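# Put the alphabet block in the child's toy box

## Task

Get the alphabet block into the daughter's toy box so that it stays inside once the robot lets go, with nothing knocked off the table or left lying off it.

## Robot and tools

Robot: two UR7e-type six-joint arms, left_arm and right_arm, each with a Robotiq 140 two-finger gripper. Both grippers' fingers can fold at a hinge. A part held in the outer quarter of the pads, near the fingertips, gets the grip you ask for. Deeper in, the fingers may wrap around it: narrow parts can slip out, and wide ones can be squeezed harder. A fingertip pushed straight into a surface folds easily, so contact may go unnoticed and the next grasp can fail.

Frame: every pose, velocity and target is in the scene frame, given in metres. Origin is at table-top height, midway between the nominal bases. +x points out over the table, +z up, and left_arm is on the +y side. Calibrated bases: left_arm at (+0.030, +0.373, 0), right_arm at (-0.047, -0.507, 0). Reported hand poses can be a few cm off. end_effector_position is the pinch point between closed pads. The fingers point along the gripper's +z axis and open along its y axis. Fingertips reach about 33 mm past that point, or 9 mm when fully open.

The row (shared by execute_actions and move): one flat list of 18 numbers covering both arms, each number in [-1, 1]. The first 9 are left_arm and the last 9 are right_arm, even if only one arm moves. For each arm:
- 6 joint offsets, in this order: shoulder lift, elbow, wrist 1, wrist 2, wrist 3, shoulder pan. Each is a change from that arm's "Joint targets" line as it stood when the action or move began, not from the previous row. 1.0 equals 2.222 rad. Sending 0 keeps the current target.
- gripper position, absolute: +1 is fully open (140 mm), about -0.8 is where the pads touch, and -1 closes until blocked.
- force_limit, absolute: -1 gives about 14 N of pad force, 0 about 40 N, +1 about 58 N. A faster close grips harder.
- speed, absolute: -1 is about 30 mm/s, 0 about 140 mm/s, +1 about 250 mm/s.
force_limit and speed begin at +1. To leave a gripper unchanged, send its last three numbers again.
Joint ranges in rad: elbow ±3.142, all other joints ±6.283. An action that would push a joint more than 0.010 rad past its range is refused for both arms.

Tools:
- execute_actions(actions, cameras): actions is a list of actions. Each action is a table of up to 15 rows, one row per 1/30 s step. A short table repeats its last row until the 15 steps are done. Each action takes 0.5 s. Images come back only when actions is empty or cameras names them.
- move(target, speed, blend, stop_force, zero, blocking, cameras): target is one 18-number row, or a list of up to 15 rows. All offsets count from the same starting Joint targets. speed is in rad/s, 0.01 to 3.14, default 0.5, and limits the joint with farthest to travel. It can be one number or one per target. blend is in rad: how closely the path rounds each intermediate target; 0 means stop there. stop_force is in N, 3 to 120. It ends an arm's path once the wrist senses that much push against the motion; use it with a slow speed when touching something. zero (true by default) re-zeroes the force sensor first. blocking=false returns after about 0.5 s, but it cannot be combined with stop_force. When using stop_force, omit it when moving away from a surface you are pressing on.
- wait(seconds 0 to 10): the robot keeps its last command. stop(): brakes a running move.
- zoom_image(camera, region [x0, y0, x1, y1]): region is in image pixels, at most 504 by 504. Cameras: cam_head_left, cam_head_right, cam_high, cam_low, cam_left_wrist, cam_right_wrist, each 896x504.
- zero_wrist_force(arm): re-zeroes that arm's force sensor.
- read_manual(section): licence texts only.
- finished_scene(scene=1): ends the scene for good.

Sequence: look with the cameras, move above the block, lower and grip it, check the result, lift, carry it over the toy box, lower, open, move clear, then finish.

Results:
- Per arm: end effector position, quaternion (wxyz) and velocities.
- Joint positions, velocities, targets and torques, listed in the row's joint order. Torques include the arm's own weight.
- object_status: 0 moving, 1 blocked while opening, 2 blocked while closing (a grip), 3 reached the target or pads met.
- position_measured in counts: 3 is open, 139 is about 60 mm, 200 about 20 mm, 230 is pads touching.
- Wrist force and torque along the gripper's own axes.
- The move line reports done, off_target, moving, held or fault. limits=held means steps were withheld.
- "joint sent to its limit" and "joint command not followed" (the anti-collision check between the arms).
- MOTOR HOT appears at 70 °C; the brakes lock at 85 °C.
A grip counts only when status reads 2. To grip harder, raise force_limit and change position from -1 to -0.98.

Avoid:
- Outside force near 150 N, or joint contact torque at the limit (138 N m for the big joints, 25.7 N m for the wrists). Either fault stops that arm for 10 s.
- Targets even slightly beyond a firm contact; the arms are stiff.
- Contact between the two arms, and fast hits.
- Dropping the block from a height, letting go of it while it is moving, or anything leaving the table.
- Holding stretched poses for a long time, which heats the motors.

Each tool is called after ">>>" by a JSON object that holds its "op" and its "data", one argument or row to a line.

## Session

>>> {"op": "execute_actions", "data": {
  "actions": []
}}

Scene clock: 0.00 s.
left_arm: end_effector_position=(+0.3107, +0.0289, +0.1880) position_measured=3 object_status=3 end_effector_quat_wxyz=(-0.106, +0.720, +0.520, +0.446) | right_arm: end_effector_position=(+0.8616, -0.1688, +0.1615) position_measured=3 object_status=3 end_effector_quat_wxyz=(-0.108, +0.814, +0.461, +0.336)
Joint names: [shoulder lift, elbow, wrist 1, wrist 2, wrist 3, shoulder pan]
Joint positions: left_arm=[-1.343 1.693 -1.09 -1.035 0.043 -1.596] | right_arm=[-0.724 0.988 -2.402 -1.099 2.319 0.069]
Joint velocities: within noise
Joint torques (N m): no reading
Motor temperatures (°C): left_arm=[37 34 47 44 33 36] | right_arm=[33 31 47 45 40 34]
Wrist force (N): no reading
Wrist torque (N m): no reading
Wrist force, peak (N): no reading
Joint targets: left_arm=[-1.343 1.693 -1.090 -1.035 0.043 -1.596] | right_arm=[-0.724 0.988 -2.402 -1.099 2.319 0.069]
Tool commands: left_gripper/position=+1.0 left_gripper/force_limit=+1.0 left_gripper/speed=+1.0 right_gripper/position=+1.0 right_gripper/force_limit=+1.0 right_gripper/speed=+1.0

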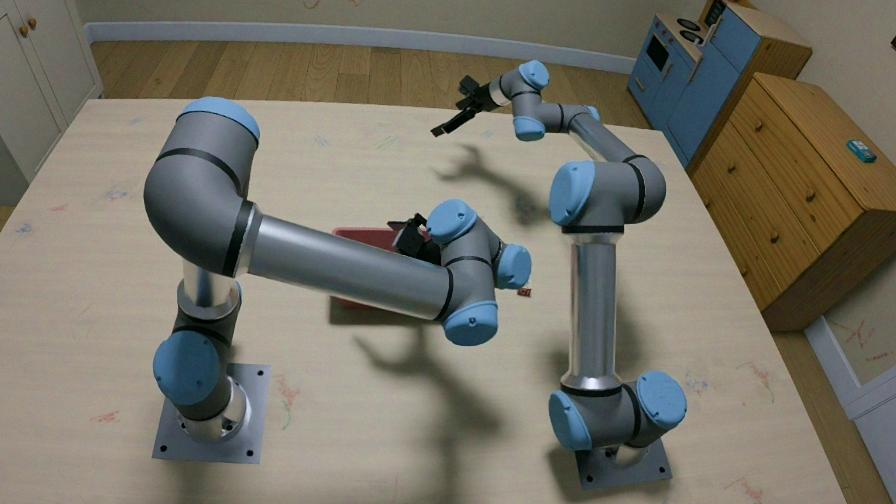

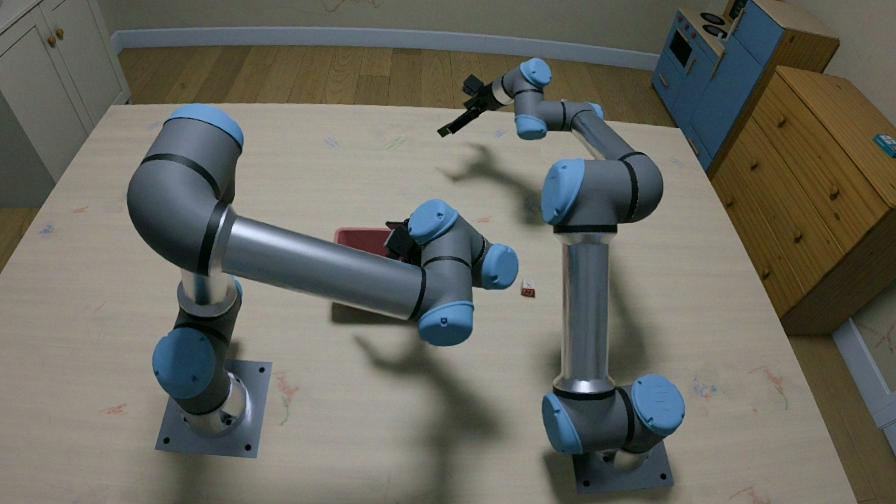

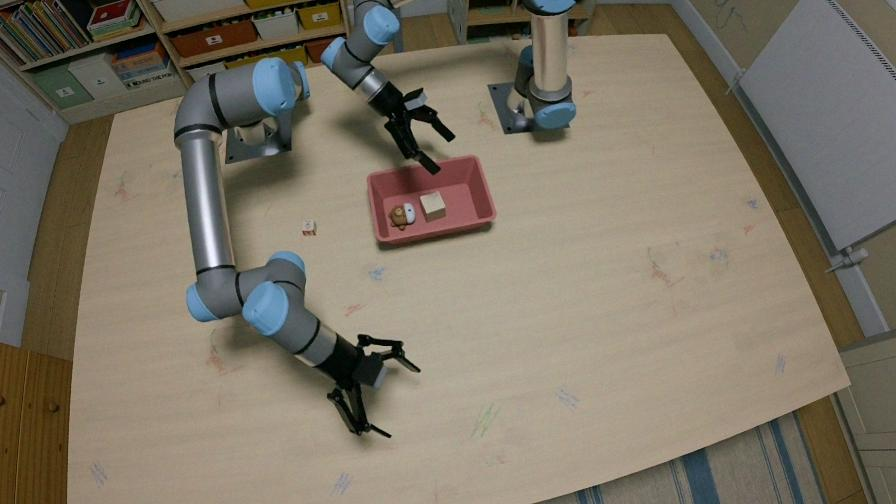

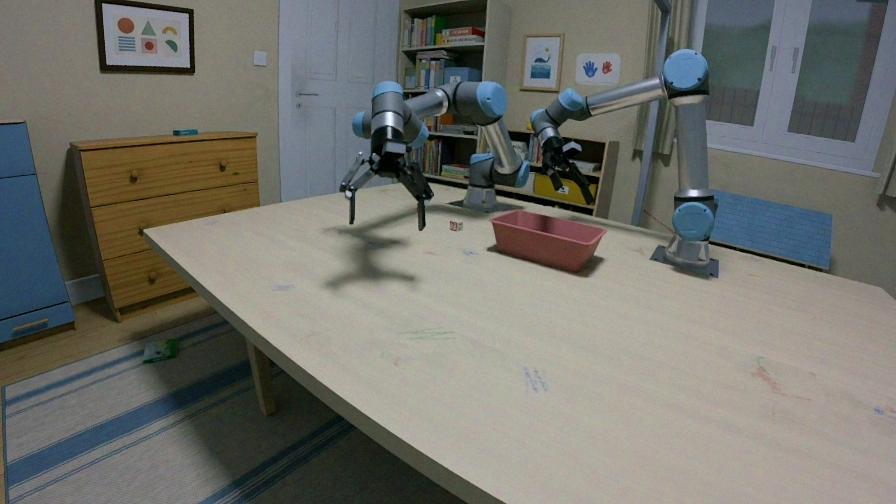

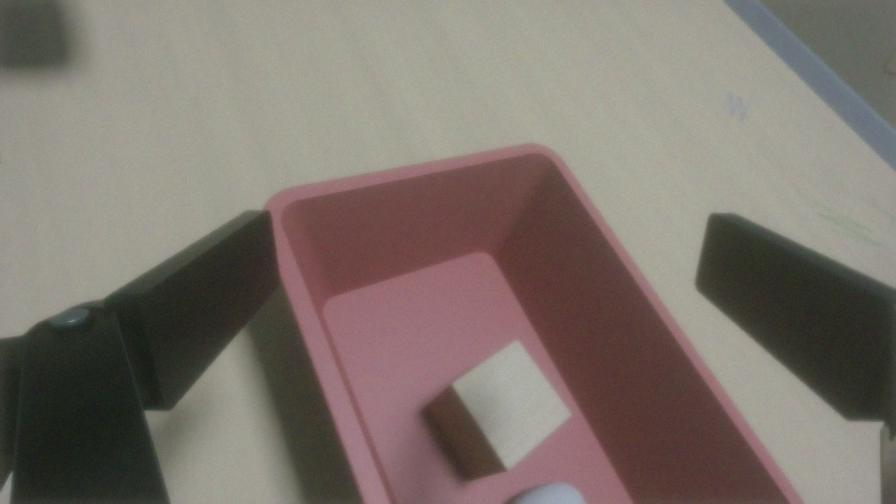

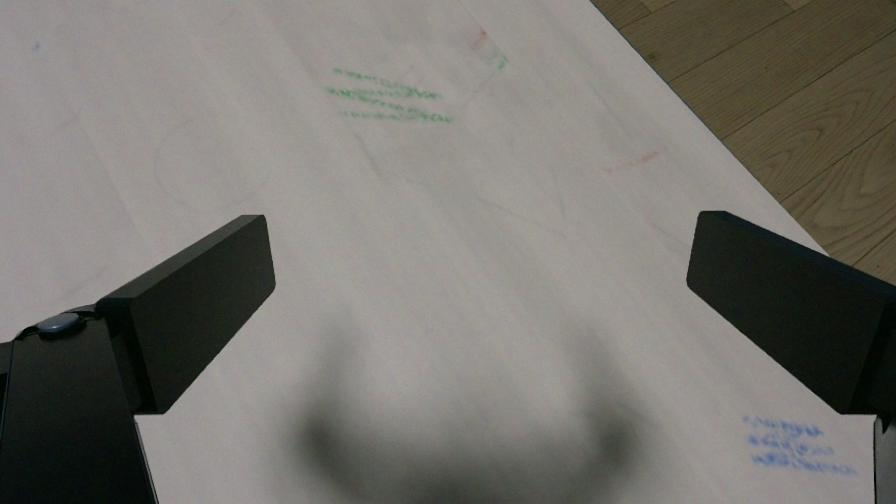

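>>> {"op": "zoom_image", "data": {
  "camera": "cam_high",
  "region": [284, 203, 334, 253]
}}

>>> {"op": "zoom_image", "data": {
  "camera": "cam_high",
  "region": [350, 140, 510, 260]
}}

>>> {"op": "zoom_image", "data": {
  "camera": "cam_low",
  "region": [430, 190, 620, 290]
}}

>>> {"op": "zoom_image", "data": {
  "camera": "cam_head_right",
  "region": [490, 260, 570, 320]
}}

Scaled by 10.080 from the camera's 896x504 image, which has a finer 1280x720 frame.

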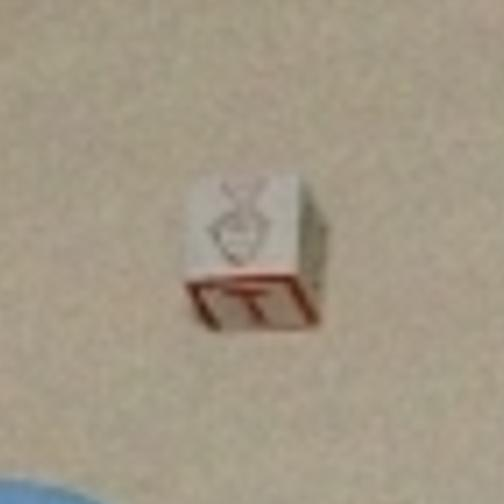

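Scaled by 3.150 from the camera's 896x504 image, which has a finer 1280x720 frame.

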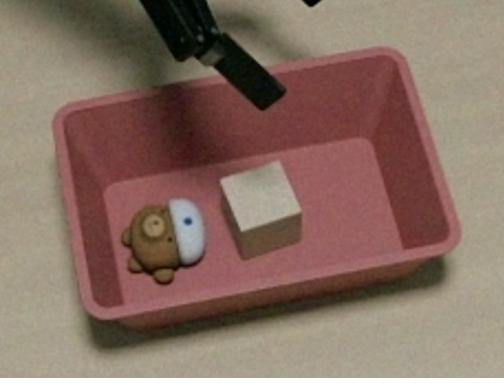

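Scaled by 2.653 from the camera's 896x504 image, which has a finer 1280x720 frame.

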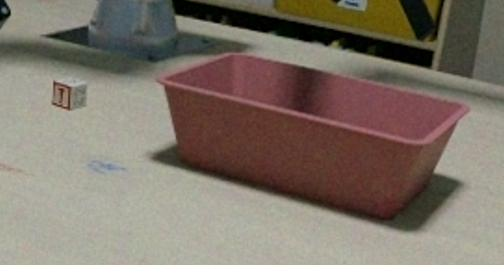

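Scaled by 6.300 from the camera's 896x504 image, which has a finer 1280x720 frame.

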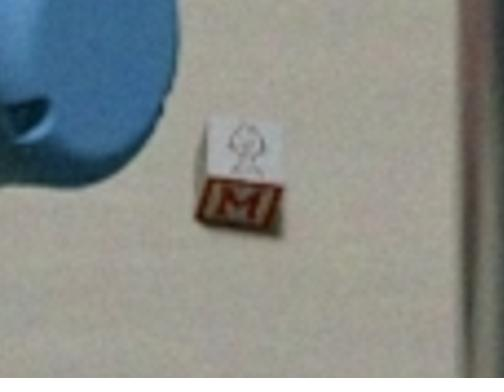

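>>> {"op": "move", "data": {
  "target": [
    [-0.1125,0,0,0,0,0.2,1,1,1,-0.2325,0.213,0.147,-0.106,-0.1235,-0.004,-0.05,-1,1],
    [-0.1125,0,0,0,0,0.65,1,1,1,-0.465,0.426,0.294,-0.212,-0.247,-0.008,-0.05,-1,1]
  ],
  "speed": 1.2,
  "blend": 0.1,
  "cameras": ["cam_head_right","cam_high","cam_low","cam_right_wrist"]
}}

Scene clock: 94.03 s.
left_arm: end_effector_position=(+0.3907, +0.6103, +0.2698) position_measured=3 object_status=3 end_effector_quat_wxyz=(-0.261, +0.170, +0.911, +0.270) | right_arm: end_effector_position=(+0.3526, -0.3527, +0.1999) position_measured=135 object_status=3 end_effector_quat_wxyz=(+0.000, +0.758, +0.653, +0.000)
Joint names: [shoulder lift, elbow, wrist 1, wrist 2, wrist 3, shoulder pan]
Joint positions: left_arm=[-1.593 1.693 -1.09 -1.035 0.043 -0.151] | right_arm=[-1.757 1.934 -1.749 -1.57 1.77 0.051]
Joint torques (N m): left_arm=[-23.14 -19.82 -1.14 0.89 -0.11 10.69] | right_arm=[-25.74 -20.15 -3.33 0.69 -0.06 -3.75]
Wrist force (N): left_arm=[0.1 -0.2 -0.3] | right_arm=[3.5 0.9 1.7]
Wrist torque (N m): left_arm=[-0.06 0.09 0.11] | right_arm=[0.23 -0.63 -0.22]
Wrist force, peak (N): left_arm=[-3.3 -2.1 -1.7] | right_arm=[3.5 0.9 1.7]
Joint targets: left_arm=[-1.593 1.693 -1.090 -1.035 0.043 -0.151] | right_arm=[-1.757 1.935 -1.749 -1.570 1.770 0.051]
move: done
camera_calibration:
cam_right_wrist: T_world_to_cam=[[0.986988, -0.160178, -0.0140255, -0.389223], [-0.144773, -0.92323, 0.355933, -0.348925], [-0.0699614, -0.349271, -0.934406, 0.227929], [0, 0, 0, 1]] pos_world=[0.34959, -0.304874, 0.331713]
Images, in order (width x height): cam_head_right 896x504, cam_high 896x504, cam_low 896x504, cam_right_wrist 896x504.

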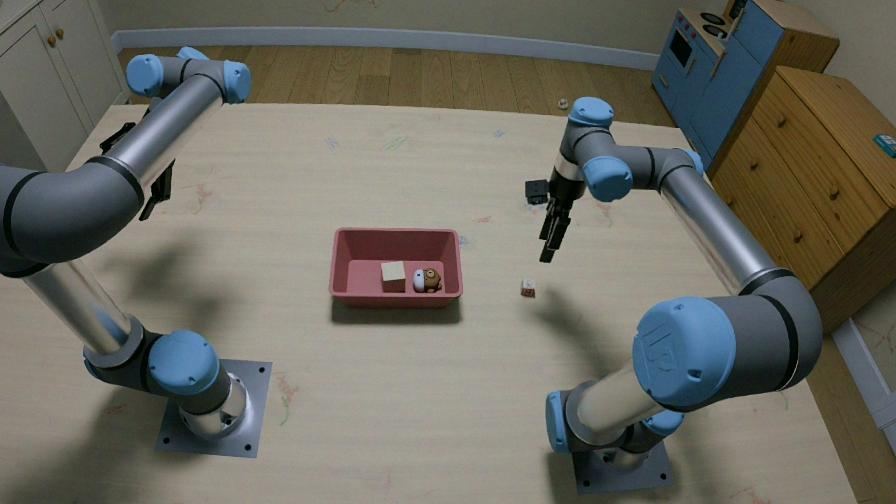

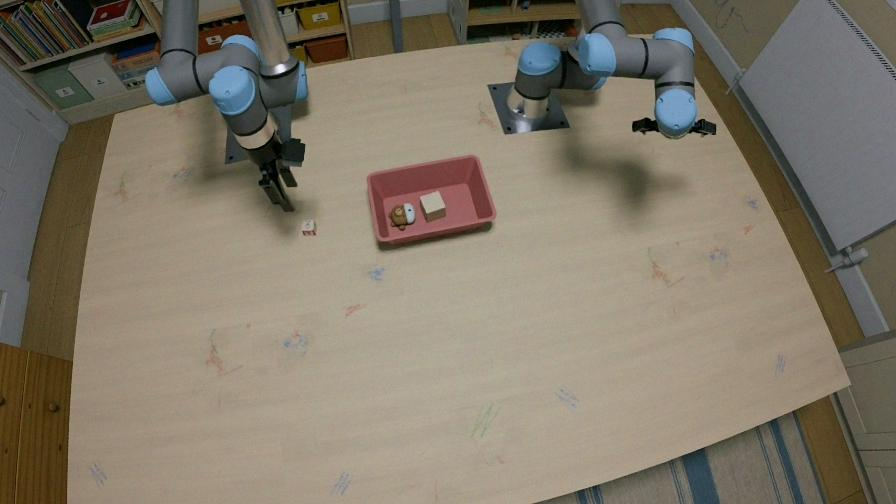

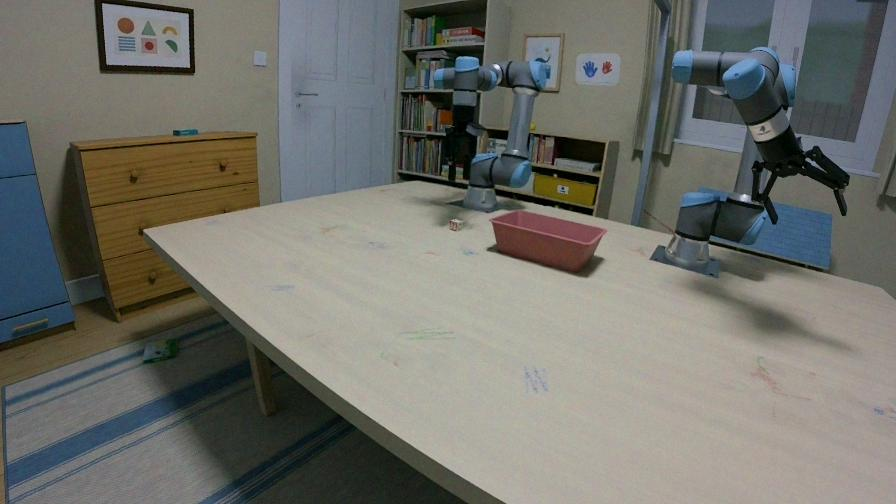

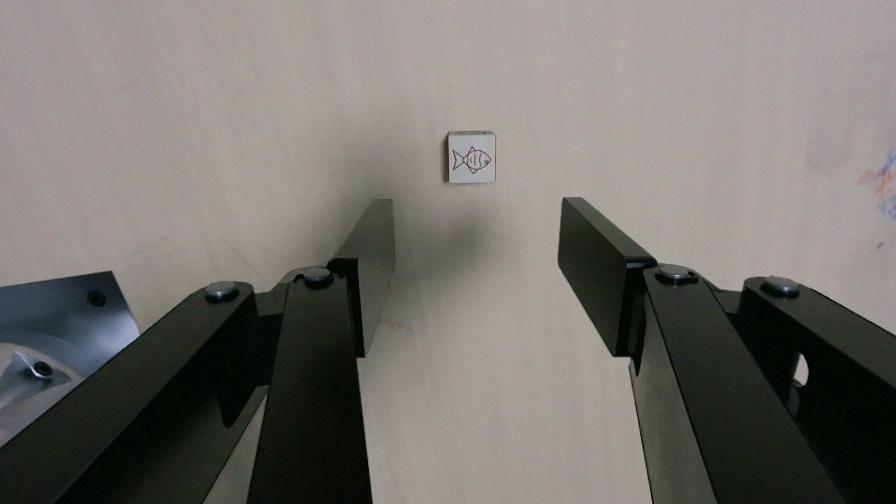

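>>> {"op": "move", "data": {
  "target": [0,0,0,0,0,0,1,1,1,0.0536,0.1077,-0.1612,0,-0.001,-0.0016,-0.05,-1,1],
  "speed": 0.4,
  "cameras": ["cam_low","cam_right_wrist","cam_head_right"]
}}

>>> {"op": "zoom_image", "data": {
  "camera": "cam_low",
  "region": [420, 180, 500, 250]
}}

>>> {"op": "zoom_image", "data": {
  "camera": "cam_head_right",
  "region": [490, 240, 570, 320]
}}

Scene clock: 113.50 s.
left_arm: end_effector_position=(+0.3907, +0.6103, +0.2698) position_measured=3 object_status=3 end_effector_quat_wxyz=(-0.261, +0.170, +0.911, +0.270) | right_arm: end_effector_position=(+0.3544, -0.3541, +0.0753) position_measured=135 object_status=3 end_effector_quat_wxyz=(+0.000, +0.758, +0.652, +0.000)
Joint names: [shoulder lift, elbow, wrist 1, wrist 2, wrist 3, shoulder pan]
Joint positions: left_arm=[-1.593 1.693 -1.09 -1.035 0.043 -0.151] | right_arm=[-1.638 2.174 -2.107 -1.57 1.768 0.047]
Joint torques (N m): left_arm=[-15.26 -20.16 -1.06 0.93 -0.02 9.87] | right_arm=[-25.66 -16.42 -4.89 -0.27 -0.73 -3.96]
Wrist force (N): left_arm=[-0.1 -0.5 -0.5] | right_arm=[3.0 0.9 1.8]
Wrist torque (N m): left_arm=[-0.11 0.12 0.12] | right_arm=[0.23 -0.54 -0.04]
Wrist force, peak (N): left_arm=[0.0 -0.4 -0.8] | right_arm=[3.3 1.0 3.3]
Joint targets: left_arm=[-1.593 1.693 -1.090 -1.035 0.043 -0.151] | right_arm=[-1.638 2.174 -2.107 -1.570 1.768 0.047]
move: done
camera_calibration:
cam_right_wrist: T_world_to_cam=[[0.986776, -0.16144, -0.0145059, -0.393276], [-0.145773, -0.923009, 0.356097, -0.305208], [-0.0708773, -0.349273, -0.934336, 0.111454], [0, 0, 0, 1]] pos_world=[0.351484, -0.306272, 0.207114]
Images, in order (width x height): cam_head_right 896x504, cam_low 896x504, cam_right_wrist 896x504.

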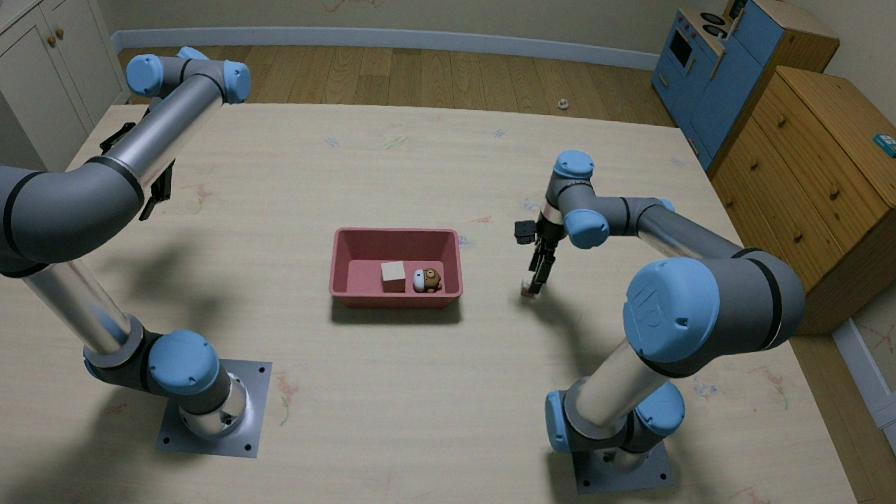

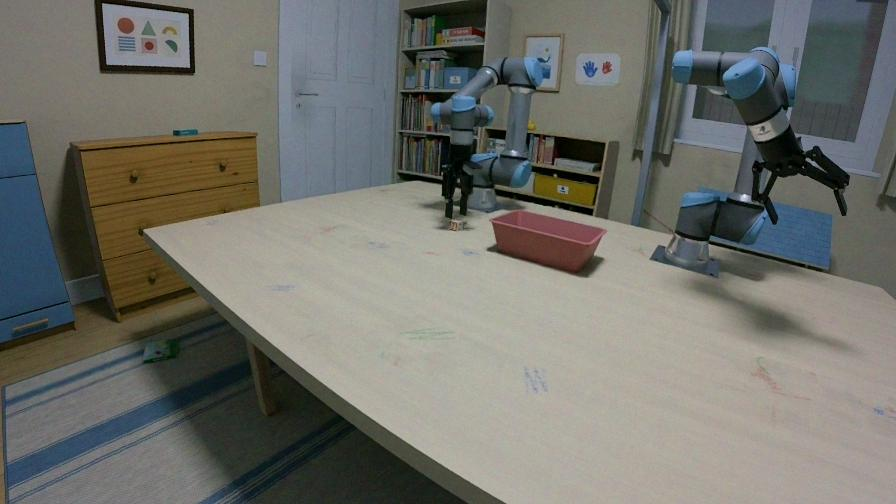

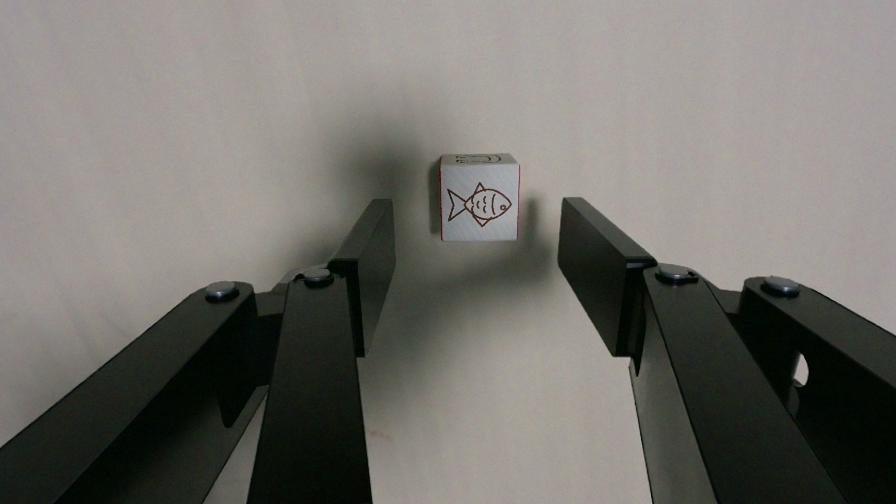

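Scaled by 6.300 from the camera's 896x504 image, which has a finer 1280x720 frame.

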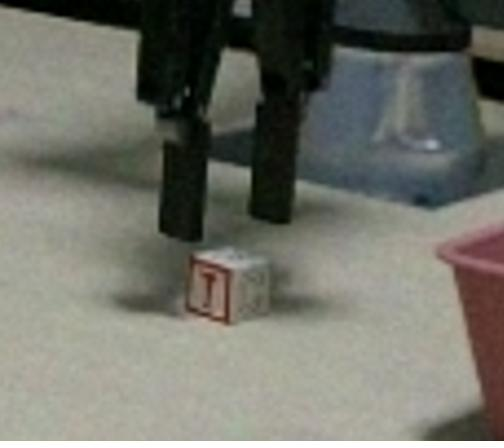

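Scaled by 6.300 from the camera's 896x504 image, which has a finer 1280x720 frame.

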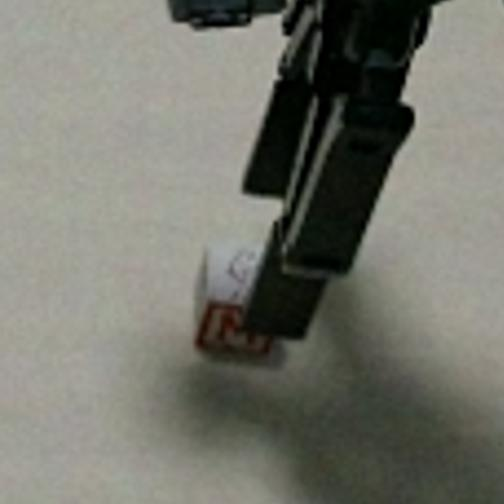

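>>> {"op": "move", "data": {
  "target": [
    [0,0,0,0,0,0,1,1,1,0.0252,0.0176,-0.0427,0,0.0063,0.0067,-0.05,-1,1],
    [0,0,0,0,0,0,1,1,1,0.0252,0.0176,-0.0427,0,0.0063,0.0067,-1,-0.2,-1]
  ],
  "speed": 0.25,
  "cameras": ["cam_low","cam_right_wrist","cam_head_right"]
}}

Scene clock: 131.43 s.
left_arm: end_effector_position=(+0.3907, +0.6103, +0.2698) position_measured=3 object_status=3 end_effector_quat_wxyz=(-0.261, +0.170, +0.911, +0.270) | right_arm: end_effector_position=(+0.3552, -0.3479, +0.0451) position_measured=183 object_status=0 end_effector_quat_wxyz=(+0.000, +0.758, +0.653, +0.000)
Joint names: [shoulder lift, elbow, wrist 1, wrist 2, wrist 3, shoulder pan]
Joint positions: left_arm=[-1.593 1.693 -1.09 -1.035 0.043 -0.151] | right_arm=[-1.582 2.213 -2.202 -1.57 1.782 0.062]
Joint torques (N m): left_arm=[-15.34 -20.44 -0.82 1.07 0.02 9.61] | right_arm=[-29.39 -28.58 -4.93 -0.25 -1.47 -8.47]
Wrist force (N): left_arm=[-0.3 -0.2 -0.5] | right_arm=[3.1 -1.0 -3.4]
Wrist torque (N m): left_arm=[-0.04 0.17 0.11] | right_arm=[0.28 -0.64 -0.19]
Wrist force, peak (N): left_arm=[-0.3 -0.3 -0.8] | right_arm=[3.1 -1.0 -3.4]
Joint targets: left_arm=[-1.593 1.693 -1.090 -1.035 0.043 -0.151] | right_arm=[-1.582 2.213 -2.202 -1.570 1.782 0.062]
move: done
camera_calibration:
cam_right_wrist: T_world_to_cam=[[0.986918, -0.160573, -0.014494, -0.3933], [-0.144963, -0.923122, 0.356135, -0.288905], [-0.0705653, -0.349375, -0.934322, 0.0852228], [0, 0, 0, 1]] pos_world=[0.352287, -0.300073, 0.176814]
Images, in order (width x height): cam_head_right 896x504, cam_low 896x504, cam_right_wrist 896x504.

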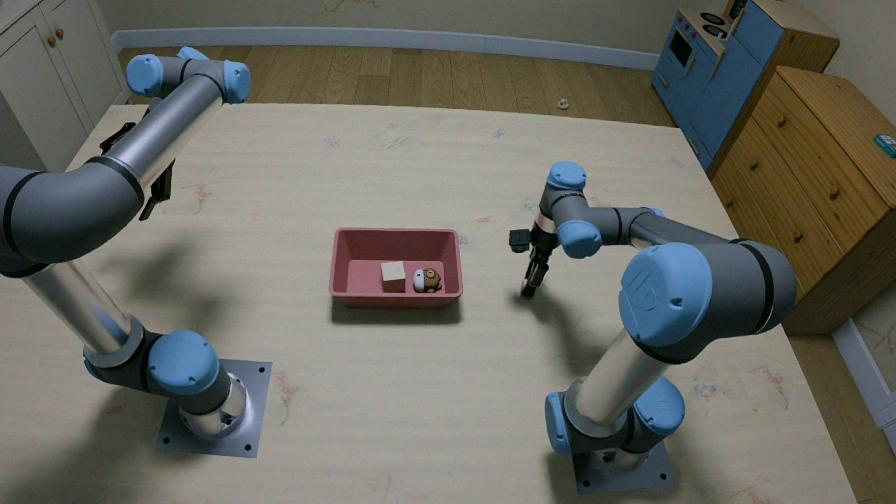

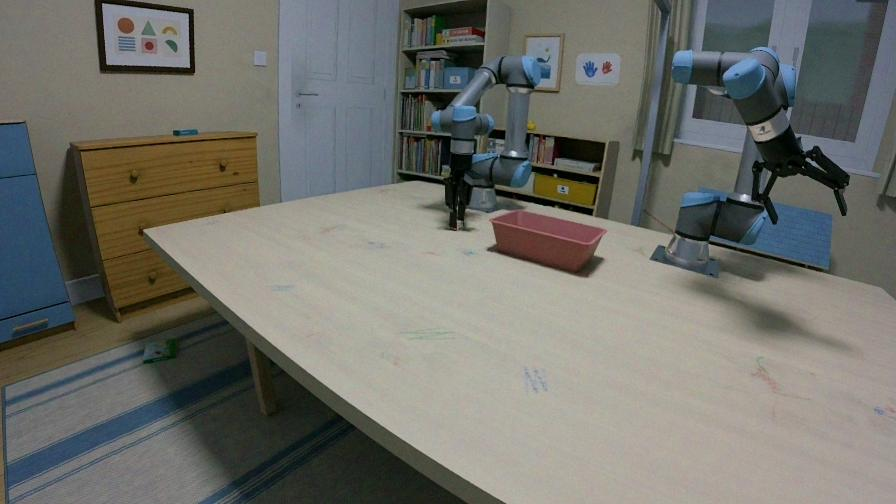

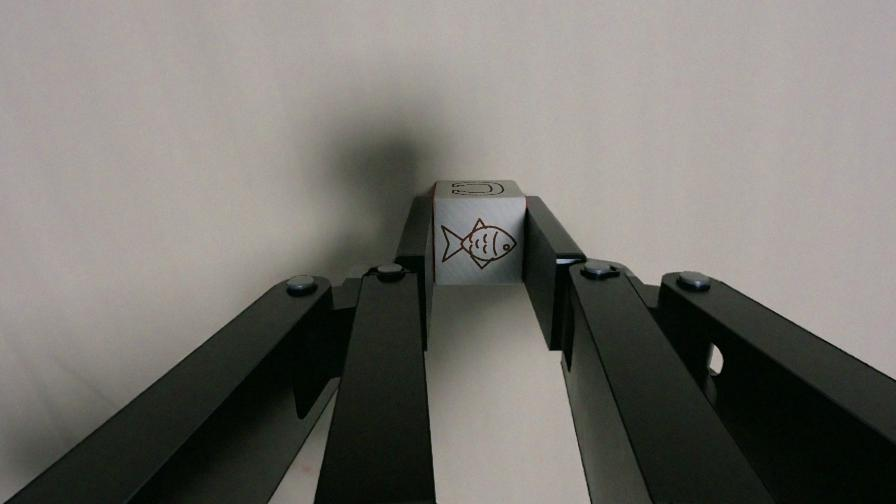

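>>> {"op": "move", "data": {
  "target": [
    [0,0,0,0,0,0,1,1,1,-0.0739,-0.1295,0.2035,0,0,0,-1,-0.2,-1],
    [0,0,0,0,0,0,1,1,1,0.2366,-0.5191,0.2825,0,0.2496,0.3167,-1,-0.2,-1],
    [0,0,0,0,0,0,1,1,1,0.2599,-0.4039,0.1441,0,0.2496,0.3167,-1,-0.2,-1]
  ],
  "speed": [0.5,0.7,0.3],
  "blend": [0.08,0.03,0],
  "cameras": ["cam_right_wrist","cam_high","cam_head_right"]
}}

Scene clock: 159.87 s.
left_arm: end_effector_position=(+0.3907, +0.6103, +0.2698) position_measured=3 object_status=3 end_effector_quat_wxyz=(-0.261, +0.170, +0.911, +0.270) | right_arm: end_effector_position=(+0.3653, +0.0754, +0.0901) position_measured=183 object_status=2 end_effector_quat_wxyz=(+0.000, +0.707, +0.707, +0.000)
Joint names: [shoulder lift, elbow, wrist 1, wrist 2, wrist 3, shoulder pan]
Joint positions: left_arm=[-1.593 1.693 -1.09 -1.035 0.043 -0.151] | right_arm=[-1.005 1.315 -1.881 -1.57 2.337 0.766]
Joint torques (N m): left_arm=[-15.39 -20.16 -0.81 0.83 0.19 9.44] | right_arm=[-63.32 -18.39 -4.24 -0.2 1.4 9.2]
Wrist force (N): left_arm=[0.1 -0.4 -0.4] | right_arm=[3.9 1.2 1.8]
Wrist torque (N m): left_arm=[-0.09 0.08 0.12] | right_arm=[0.22 -0.74 -0.06]
Wrist force, peak (N): left_arm=[-0.2 -0.4 -0.6] | right_arm=[8.1 -0.5 1.4]
Joint targets: left_arm=[-1.593 1.693 -1.090 -1.035 0.043 -0.151] | right_arm=[-1.005 1.315 -1.882 -1.570 2.337 0.766]
move: done
camera_calibration:
cam_right_wrist: T_world_to_cam=[[0.999812, -0.0121134, -0.0151718, -0.350481], [-0.00591117, -0.934306, 0.356424, 0.0373644], [-0.0184926, -0.356267, -0.934201, 0.257494], [0, 0, 0, 1]] pos_world=[0.355397, 0.122401, 0.221917]
Images, in order (width x height): cam_head_right 896x504, cam_high 896x504, cam_right_wrist 896x504.

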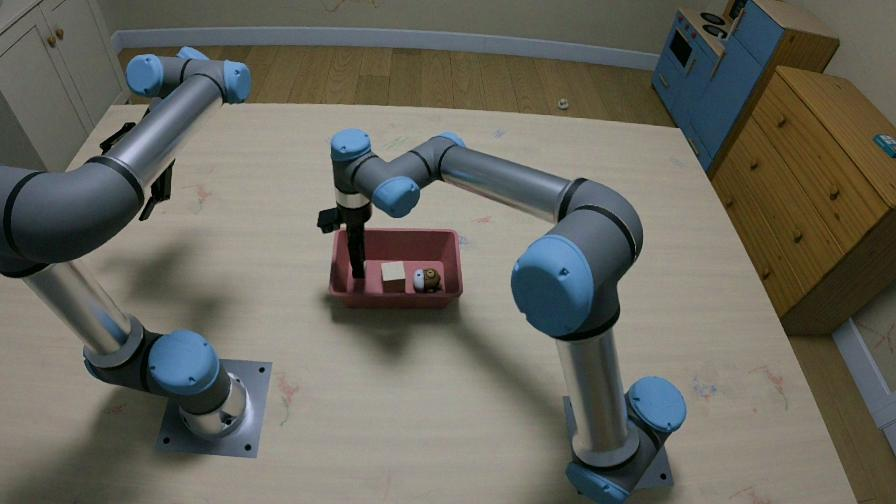

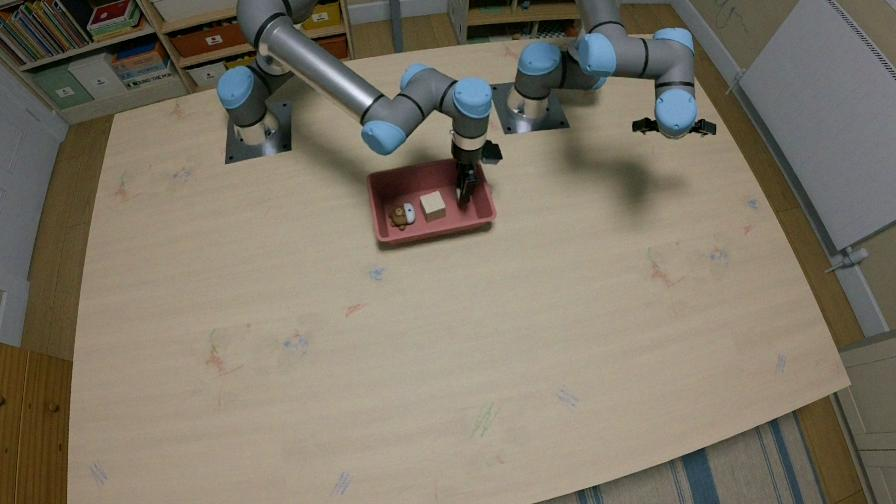

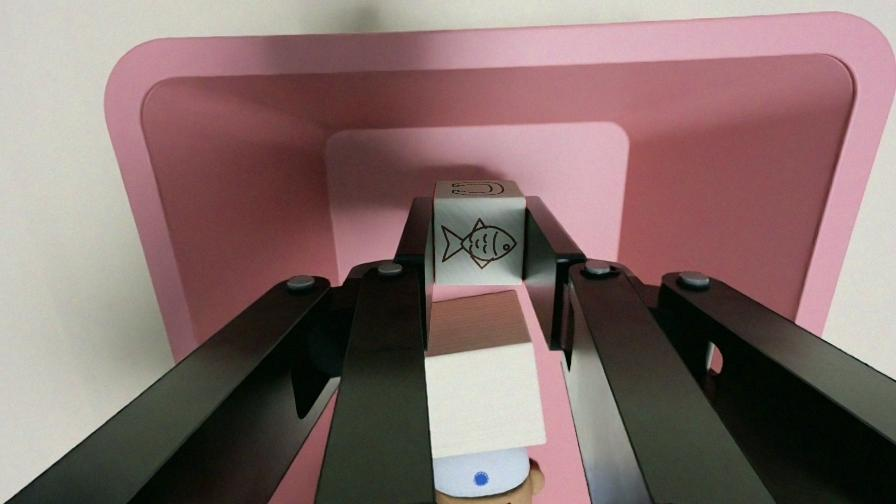

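>>> {"op": "move", "data": {
  "target": [0,0,0,0,0,0,1,1,1,0.0135,0.0221,-0.0355,0,0,0,-1,-0.2,-1],
  "speed": 0.07,
  "stop_force": 5,
  "cameras": []
}}

Scene clock: 166.87 s.
left_arm: end_effector_position=(+0.3907, +0.6103, +0.2698) position_measured=3 object_status=3 end_effector_quat_wxyz=(-0.261, +0.170, +0.911, +0.270) | right_arm: end_effector_position=(+0.3653, +0.0754, +0.0540) position_measured=183 object_status=2 end_effector_quat_wxyz=(+0.000, +0.707, +0.707, +0.000)
Joint names: [shoulder lift, elbow, wrist 1, wrist 2, wrist 3, shoulder pan]
Joint positions: left_arm=[-1.593 1.693 -1.09 -1.035 0.043 -0.151] | right_arm=[-0.975 1.365 -1.961 -1.57 2.337 0.766]
Joint torques (N m): left_arm=[-15.08 -20.52 -0.78 0.92 0.23 9.04] | right_arm=[-63.27 -32.9 -0.75 -0.21 1.3 5.55]
Wrist force (N): left_arm=[-0.3 -0.1 -0.6] | right_arm=[3.3 1.4 1.7]
Wrist torque (N m): left_arm=[-0.03 0.18 0.11] | right_arm=[0.28 -0.63 -0.06]
Wrist force, peak (N): left_arm=[-0.2 -0.5 -0.7] | right_arm=[4.0 1.2 1.8]
Joint targets: left_arm=[-1.593 1.693 -1.090 -1.035 0.043 -0.151] | right_arm=[-0.975 1.365 -1.961 -1.570 2.337 0.766]
move: done
No camera images: "cameras" was empty.

>>> {"op": "move", "data": {
  "target": [0,0,0,0,0,0,1,1,1,0.0044,0.0052,-0.0095,0,0,0,-1,-0.2,-1],
  "speed": 0.03,
  "stop_force": 4,
  "cameras": []
}}

>>> {"op": "move", "data": {
  "target": [
    [0,0,0,0,0,0,1,1,1,0,0,0,0,0,0,-0.2,-0.2,-1],
    [0,0,0,0,0,0,1,1,1,-0.0180,-0.0270,0.0450,0,0,0,-0.2,-0.2,-1],
    [0,0,0,0,0,0,1,1,1,-0.0512,-0.1439,0.1951,0,0,0,-0.2,-0.2,-1]
  ],
  "speed": [0.3,0.3,0.6],
  "blend": [0,0.02,0],
  "cameras": ["cam_right_wrist","cam_high"]
}}

Scene clock: 175.57 s.
left_arm: end_effector_position=(+0.3907, +0.6103, +0.2698) position_measured=3 object_status=3 end_effector_quat_wxyz=(-0.261, +0.170, +0.911, +0.270) | right_arm: end_effector_position=(+0.3653, +0.0755, +0.0486) position_measured=183 object_status=2 end_effector_quat_wxyz=(+0.000, +0.707, +0.707, +0.000)
Joint names: [shoulder lift, elbow, wrist 1, wrist 2, wrist 3, shoulder pan]
Joint positions: left_arm=[-1.593 1.693 -1.09 -1.035 0.043 -0.151] | right_arm=[-0.969 1.371 -1.972 -1.57 2.337 0.766]
Joint torques (N m): left_arm=[-15.48 -21.7 -0.71 0.85 0.27 8.56] | right_arm=[-63.23 -31.74 -1.2 -0.15 1.15 3.29]
Wrist force (N): left_arm=[-0.1 -0.3 -0.5] | right_arm=[3.6 1.3 1.3]
Wrist torque (N m): left_arm=[-0.06 0.13 0.11] | right_arm=[0.22 -0.61 -0.06]
Wrist force, peak (N): left_arm=[-0.1 -0.4 -0.7] | right_arm=[-3.9 -4.2 -22.2]
Joint targets: left_arm=[-1.593 1.693 -1.090 -1.035 0.043 -0.151] | right_arm=[-0.970 1.371 -1.972 -1.570 2.337 0.766]
move: contact (right_arm)
No camera images: "cameras" was empty.

Scene clock: 177.80 s.
left_arm: end_effector_position=(+0.3907, +0.6103, +0.2698) position_measured=3 object_status=3 end_effector_quat_wxyz=(-0.261, +0.170, +0.911, +0.270) | right_arm: end_effector_position=(+0.3579, +0.0683, +0.2394) position_measured=154 object_status=3 end_effector_quat_wxyz=(+0.000, +0.707, +0.707, +0.000) end_effector_velocity=(-0.001, -0.001, +0.000) end_effector_angular_velocity=(-0.003, +0.002, +0.001)
Joint names: [shoulder lift, elbow, wrist 1, wrist 2, wrist 3, shoulder pan]
Joint positions: left_arm=[-1.593 1.693 -1.09 -1.035 0.043 -0.151] | right_arm=[-1.083 1.051 -1.539 -1.57 2.337 0.766]
Joint velocities: left_arm=[within noise] | right_arm=[0.001 -0.002 0.005 0 0 0]
Joint torques (N m): left_arm=[-15.16 -22.14 -0.6 0.84 0.41 8.34] | right_arm=[-46.17 -34.21 -0.84 -0.08 1.19 3.03]
Wrist force (N): left_arm=[0.0 -0.2 -0.5] | right_arm=[3.8 1.3 1.5]
Wrist torque (N m): left_arm=[-0.05 0.10 0.12] | right_arm=[0.28 -0.70 -0.03]
Wrist force, peak (N): left_arm=[0.0 -0.4 -0.6] | right_arm=[3.3 1.1 3.7]
Joint targets: left_arm=[-1.593 1.693 -1.090 -1.035 0.043 -0.151] | right_arm=[-1.083 1.051 -1.538 -1.570 2.337 0.766]
move: done
camera_calibration:
cam_right_wrist: T_world_to_cam=[[0.999812, -0.0121134, -0.0151718, -0.340906], [-0.00591117, -0.934306, 0.356424, -0.0225848], [-0.0184926, -0.356267, -0.934201, 0.394175], [0, 0, 0, 1]] pos_world=[0.347997, 0.115201, 0.371117]
Images, in order (width x height): cam_high 896x504, cam_right_wrist 896x504.

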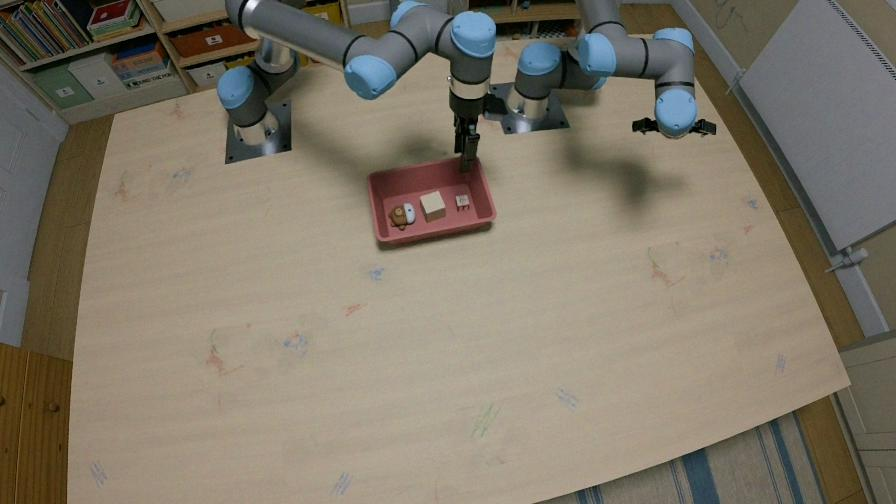

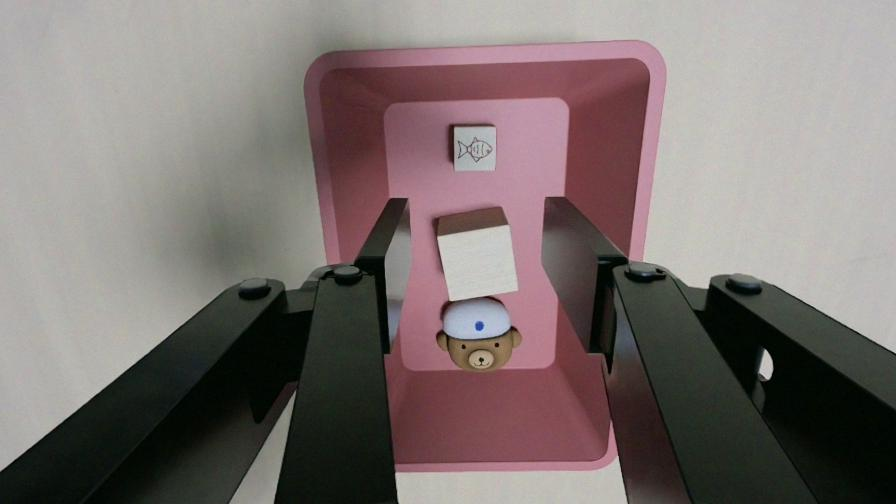

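Block is flat in the box; gripper is clear.

>>> {"op": "finished_scene", "data": {

}}

The scene is finished: the task was done.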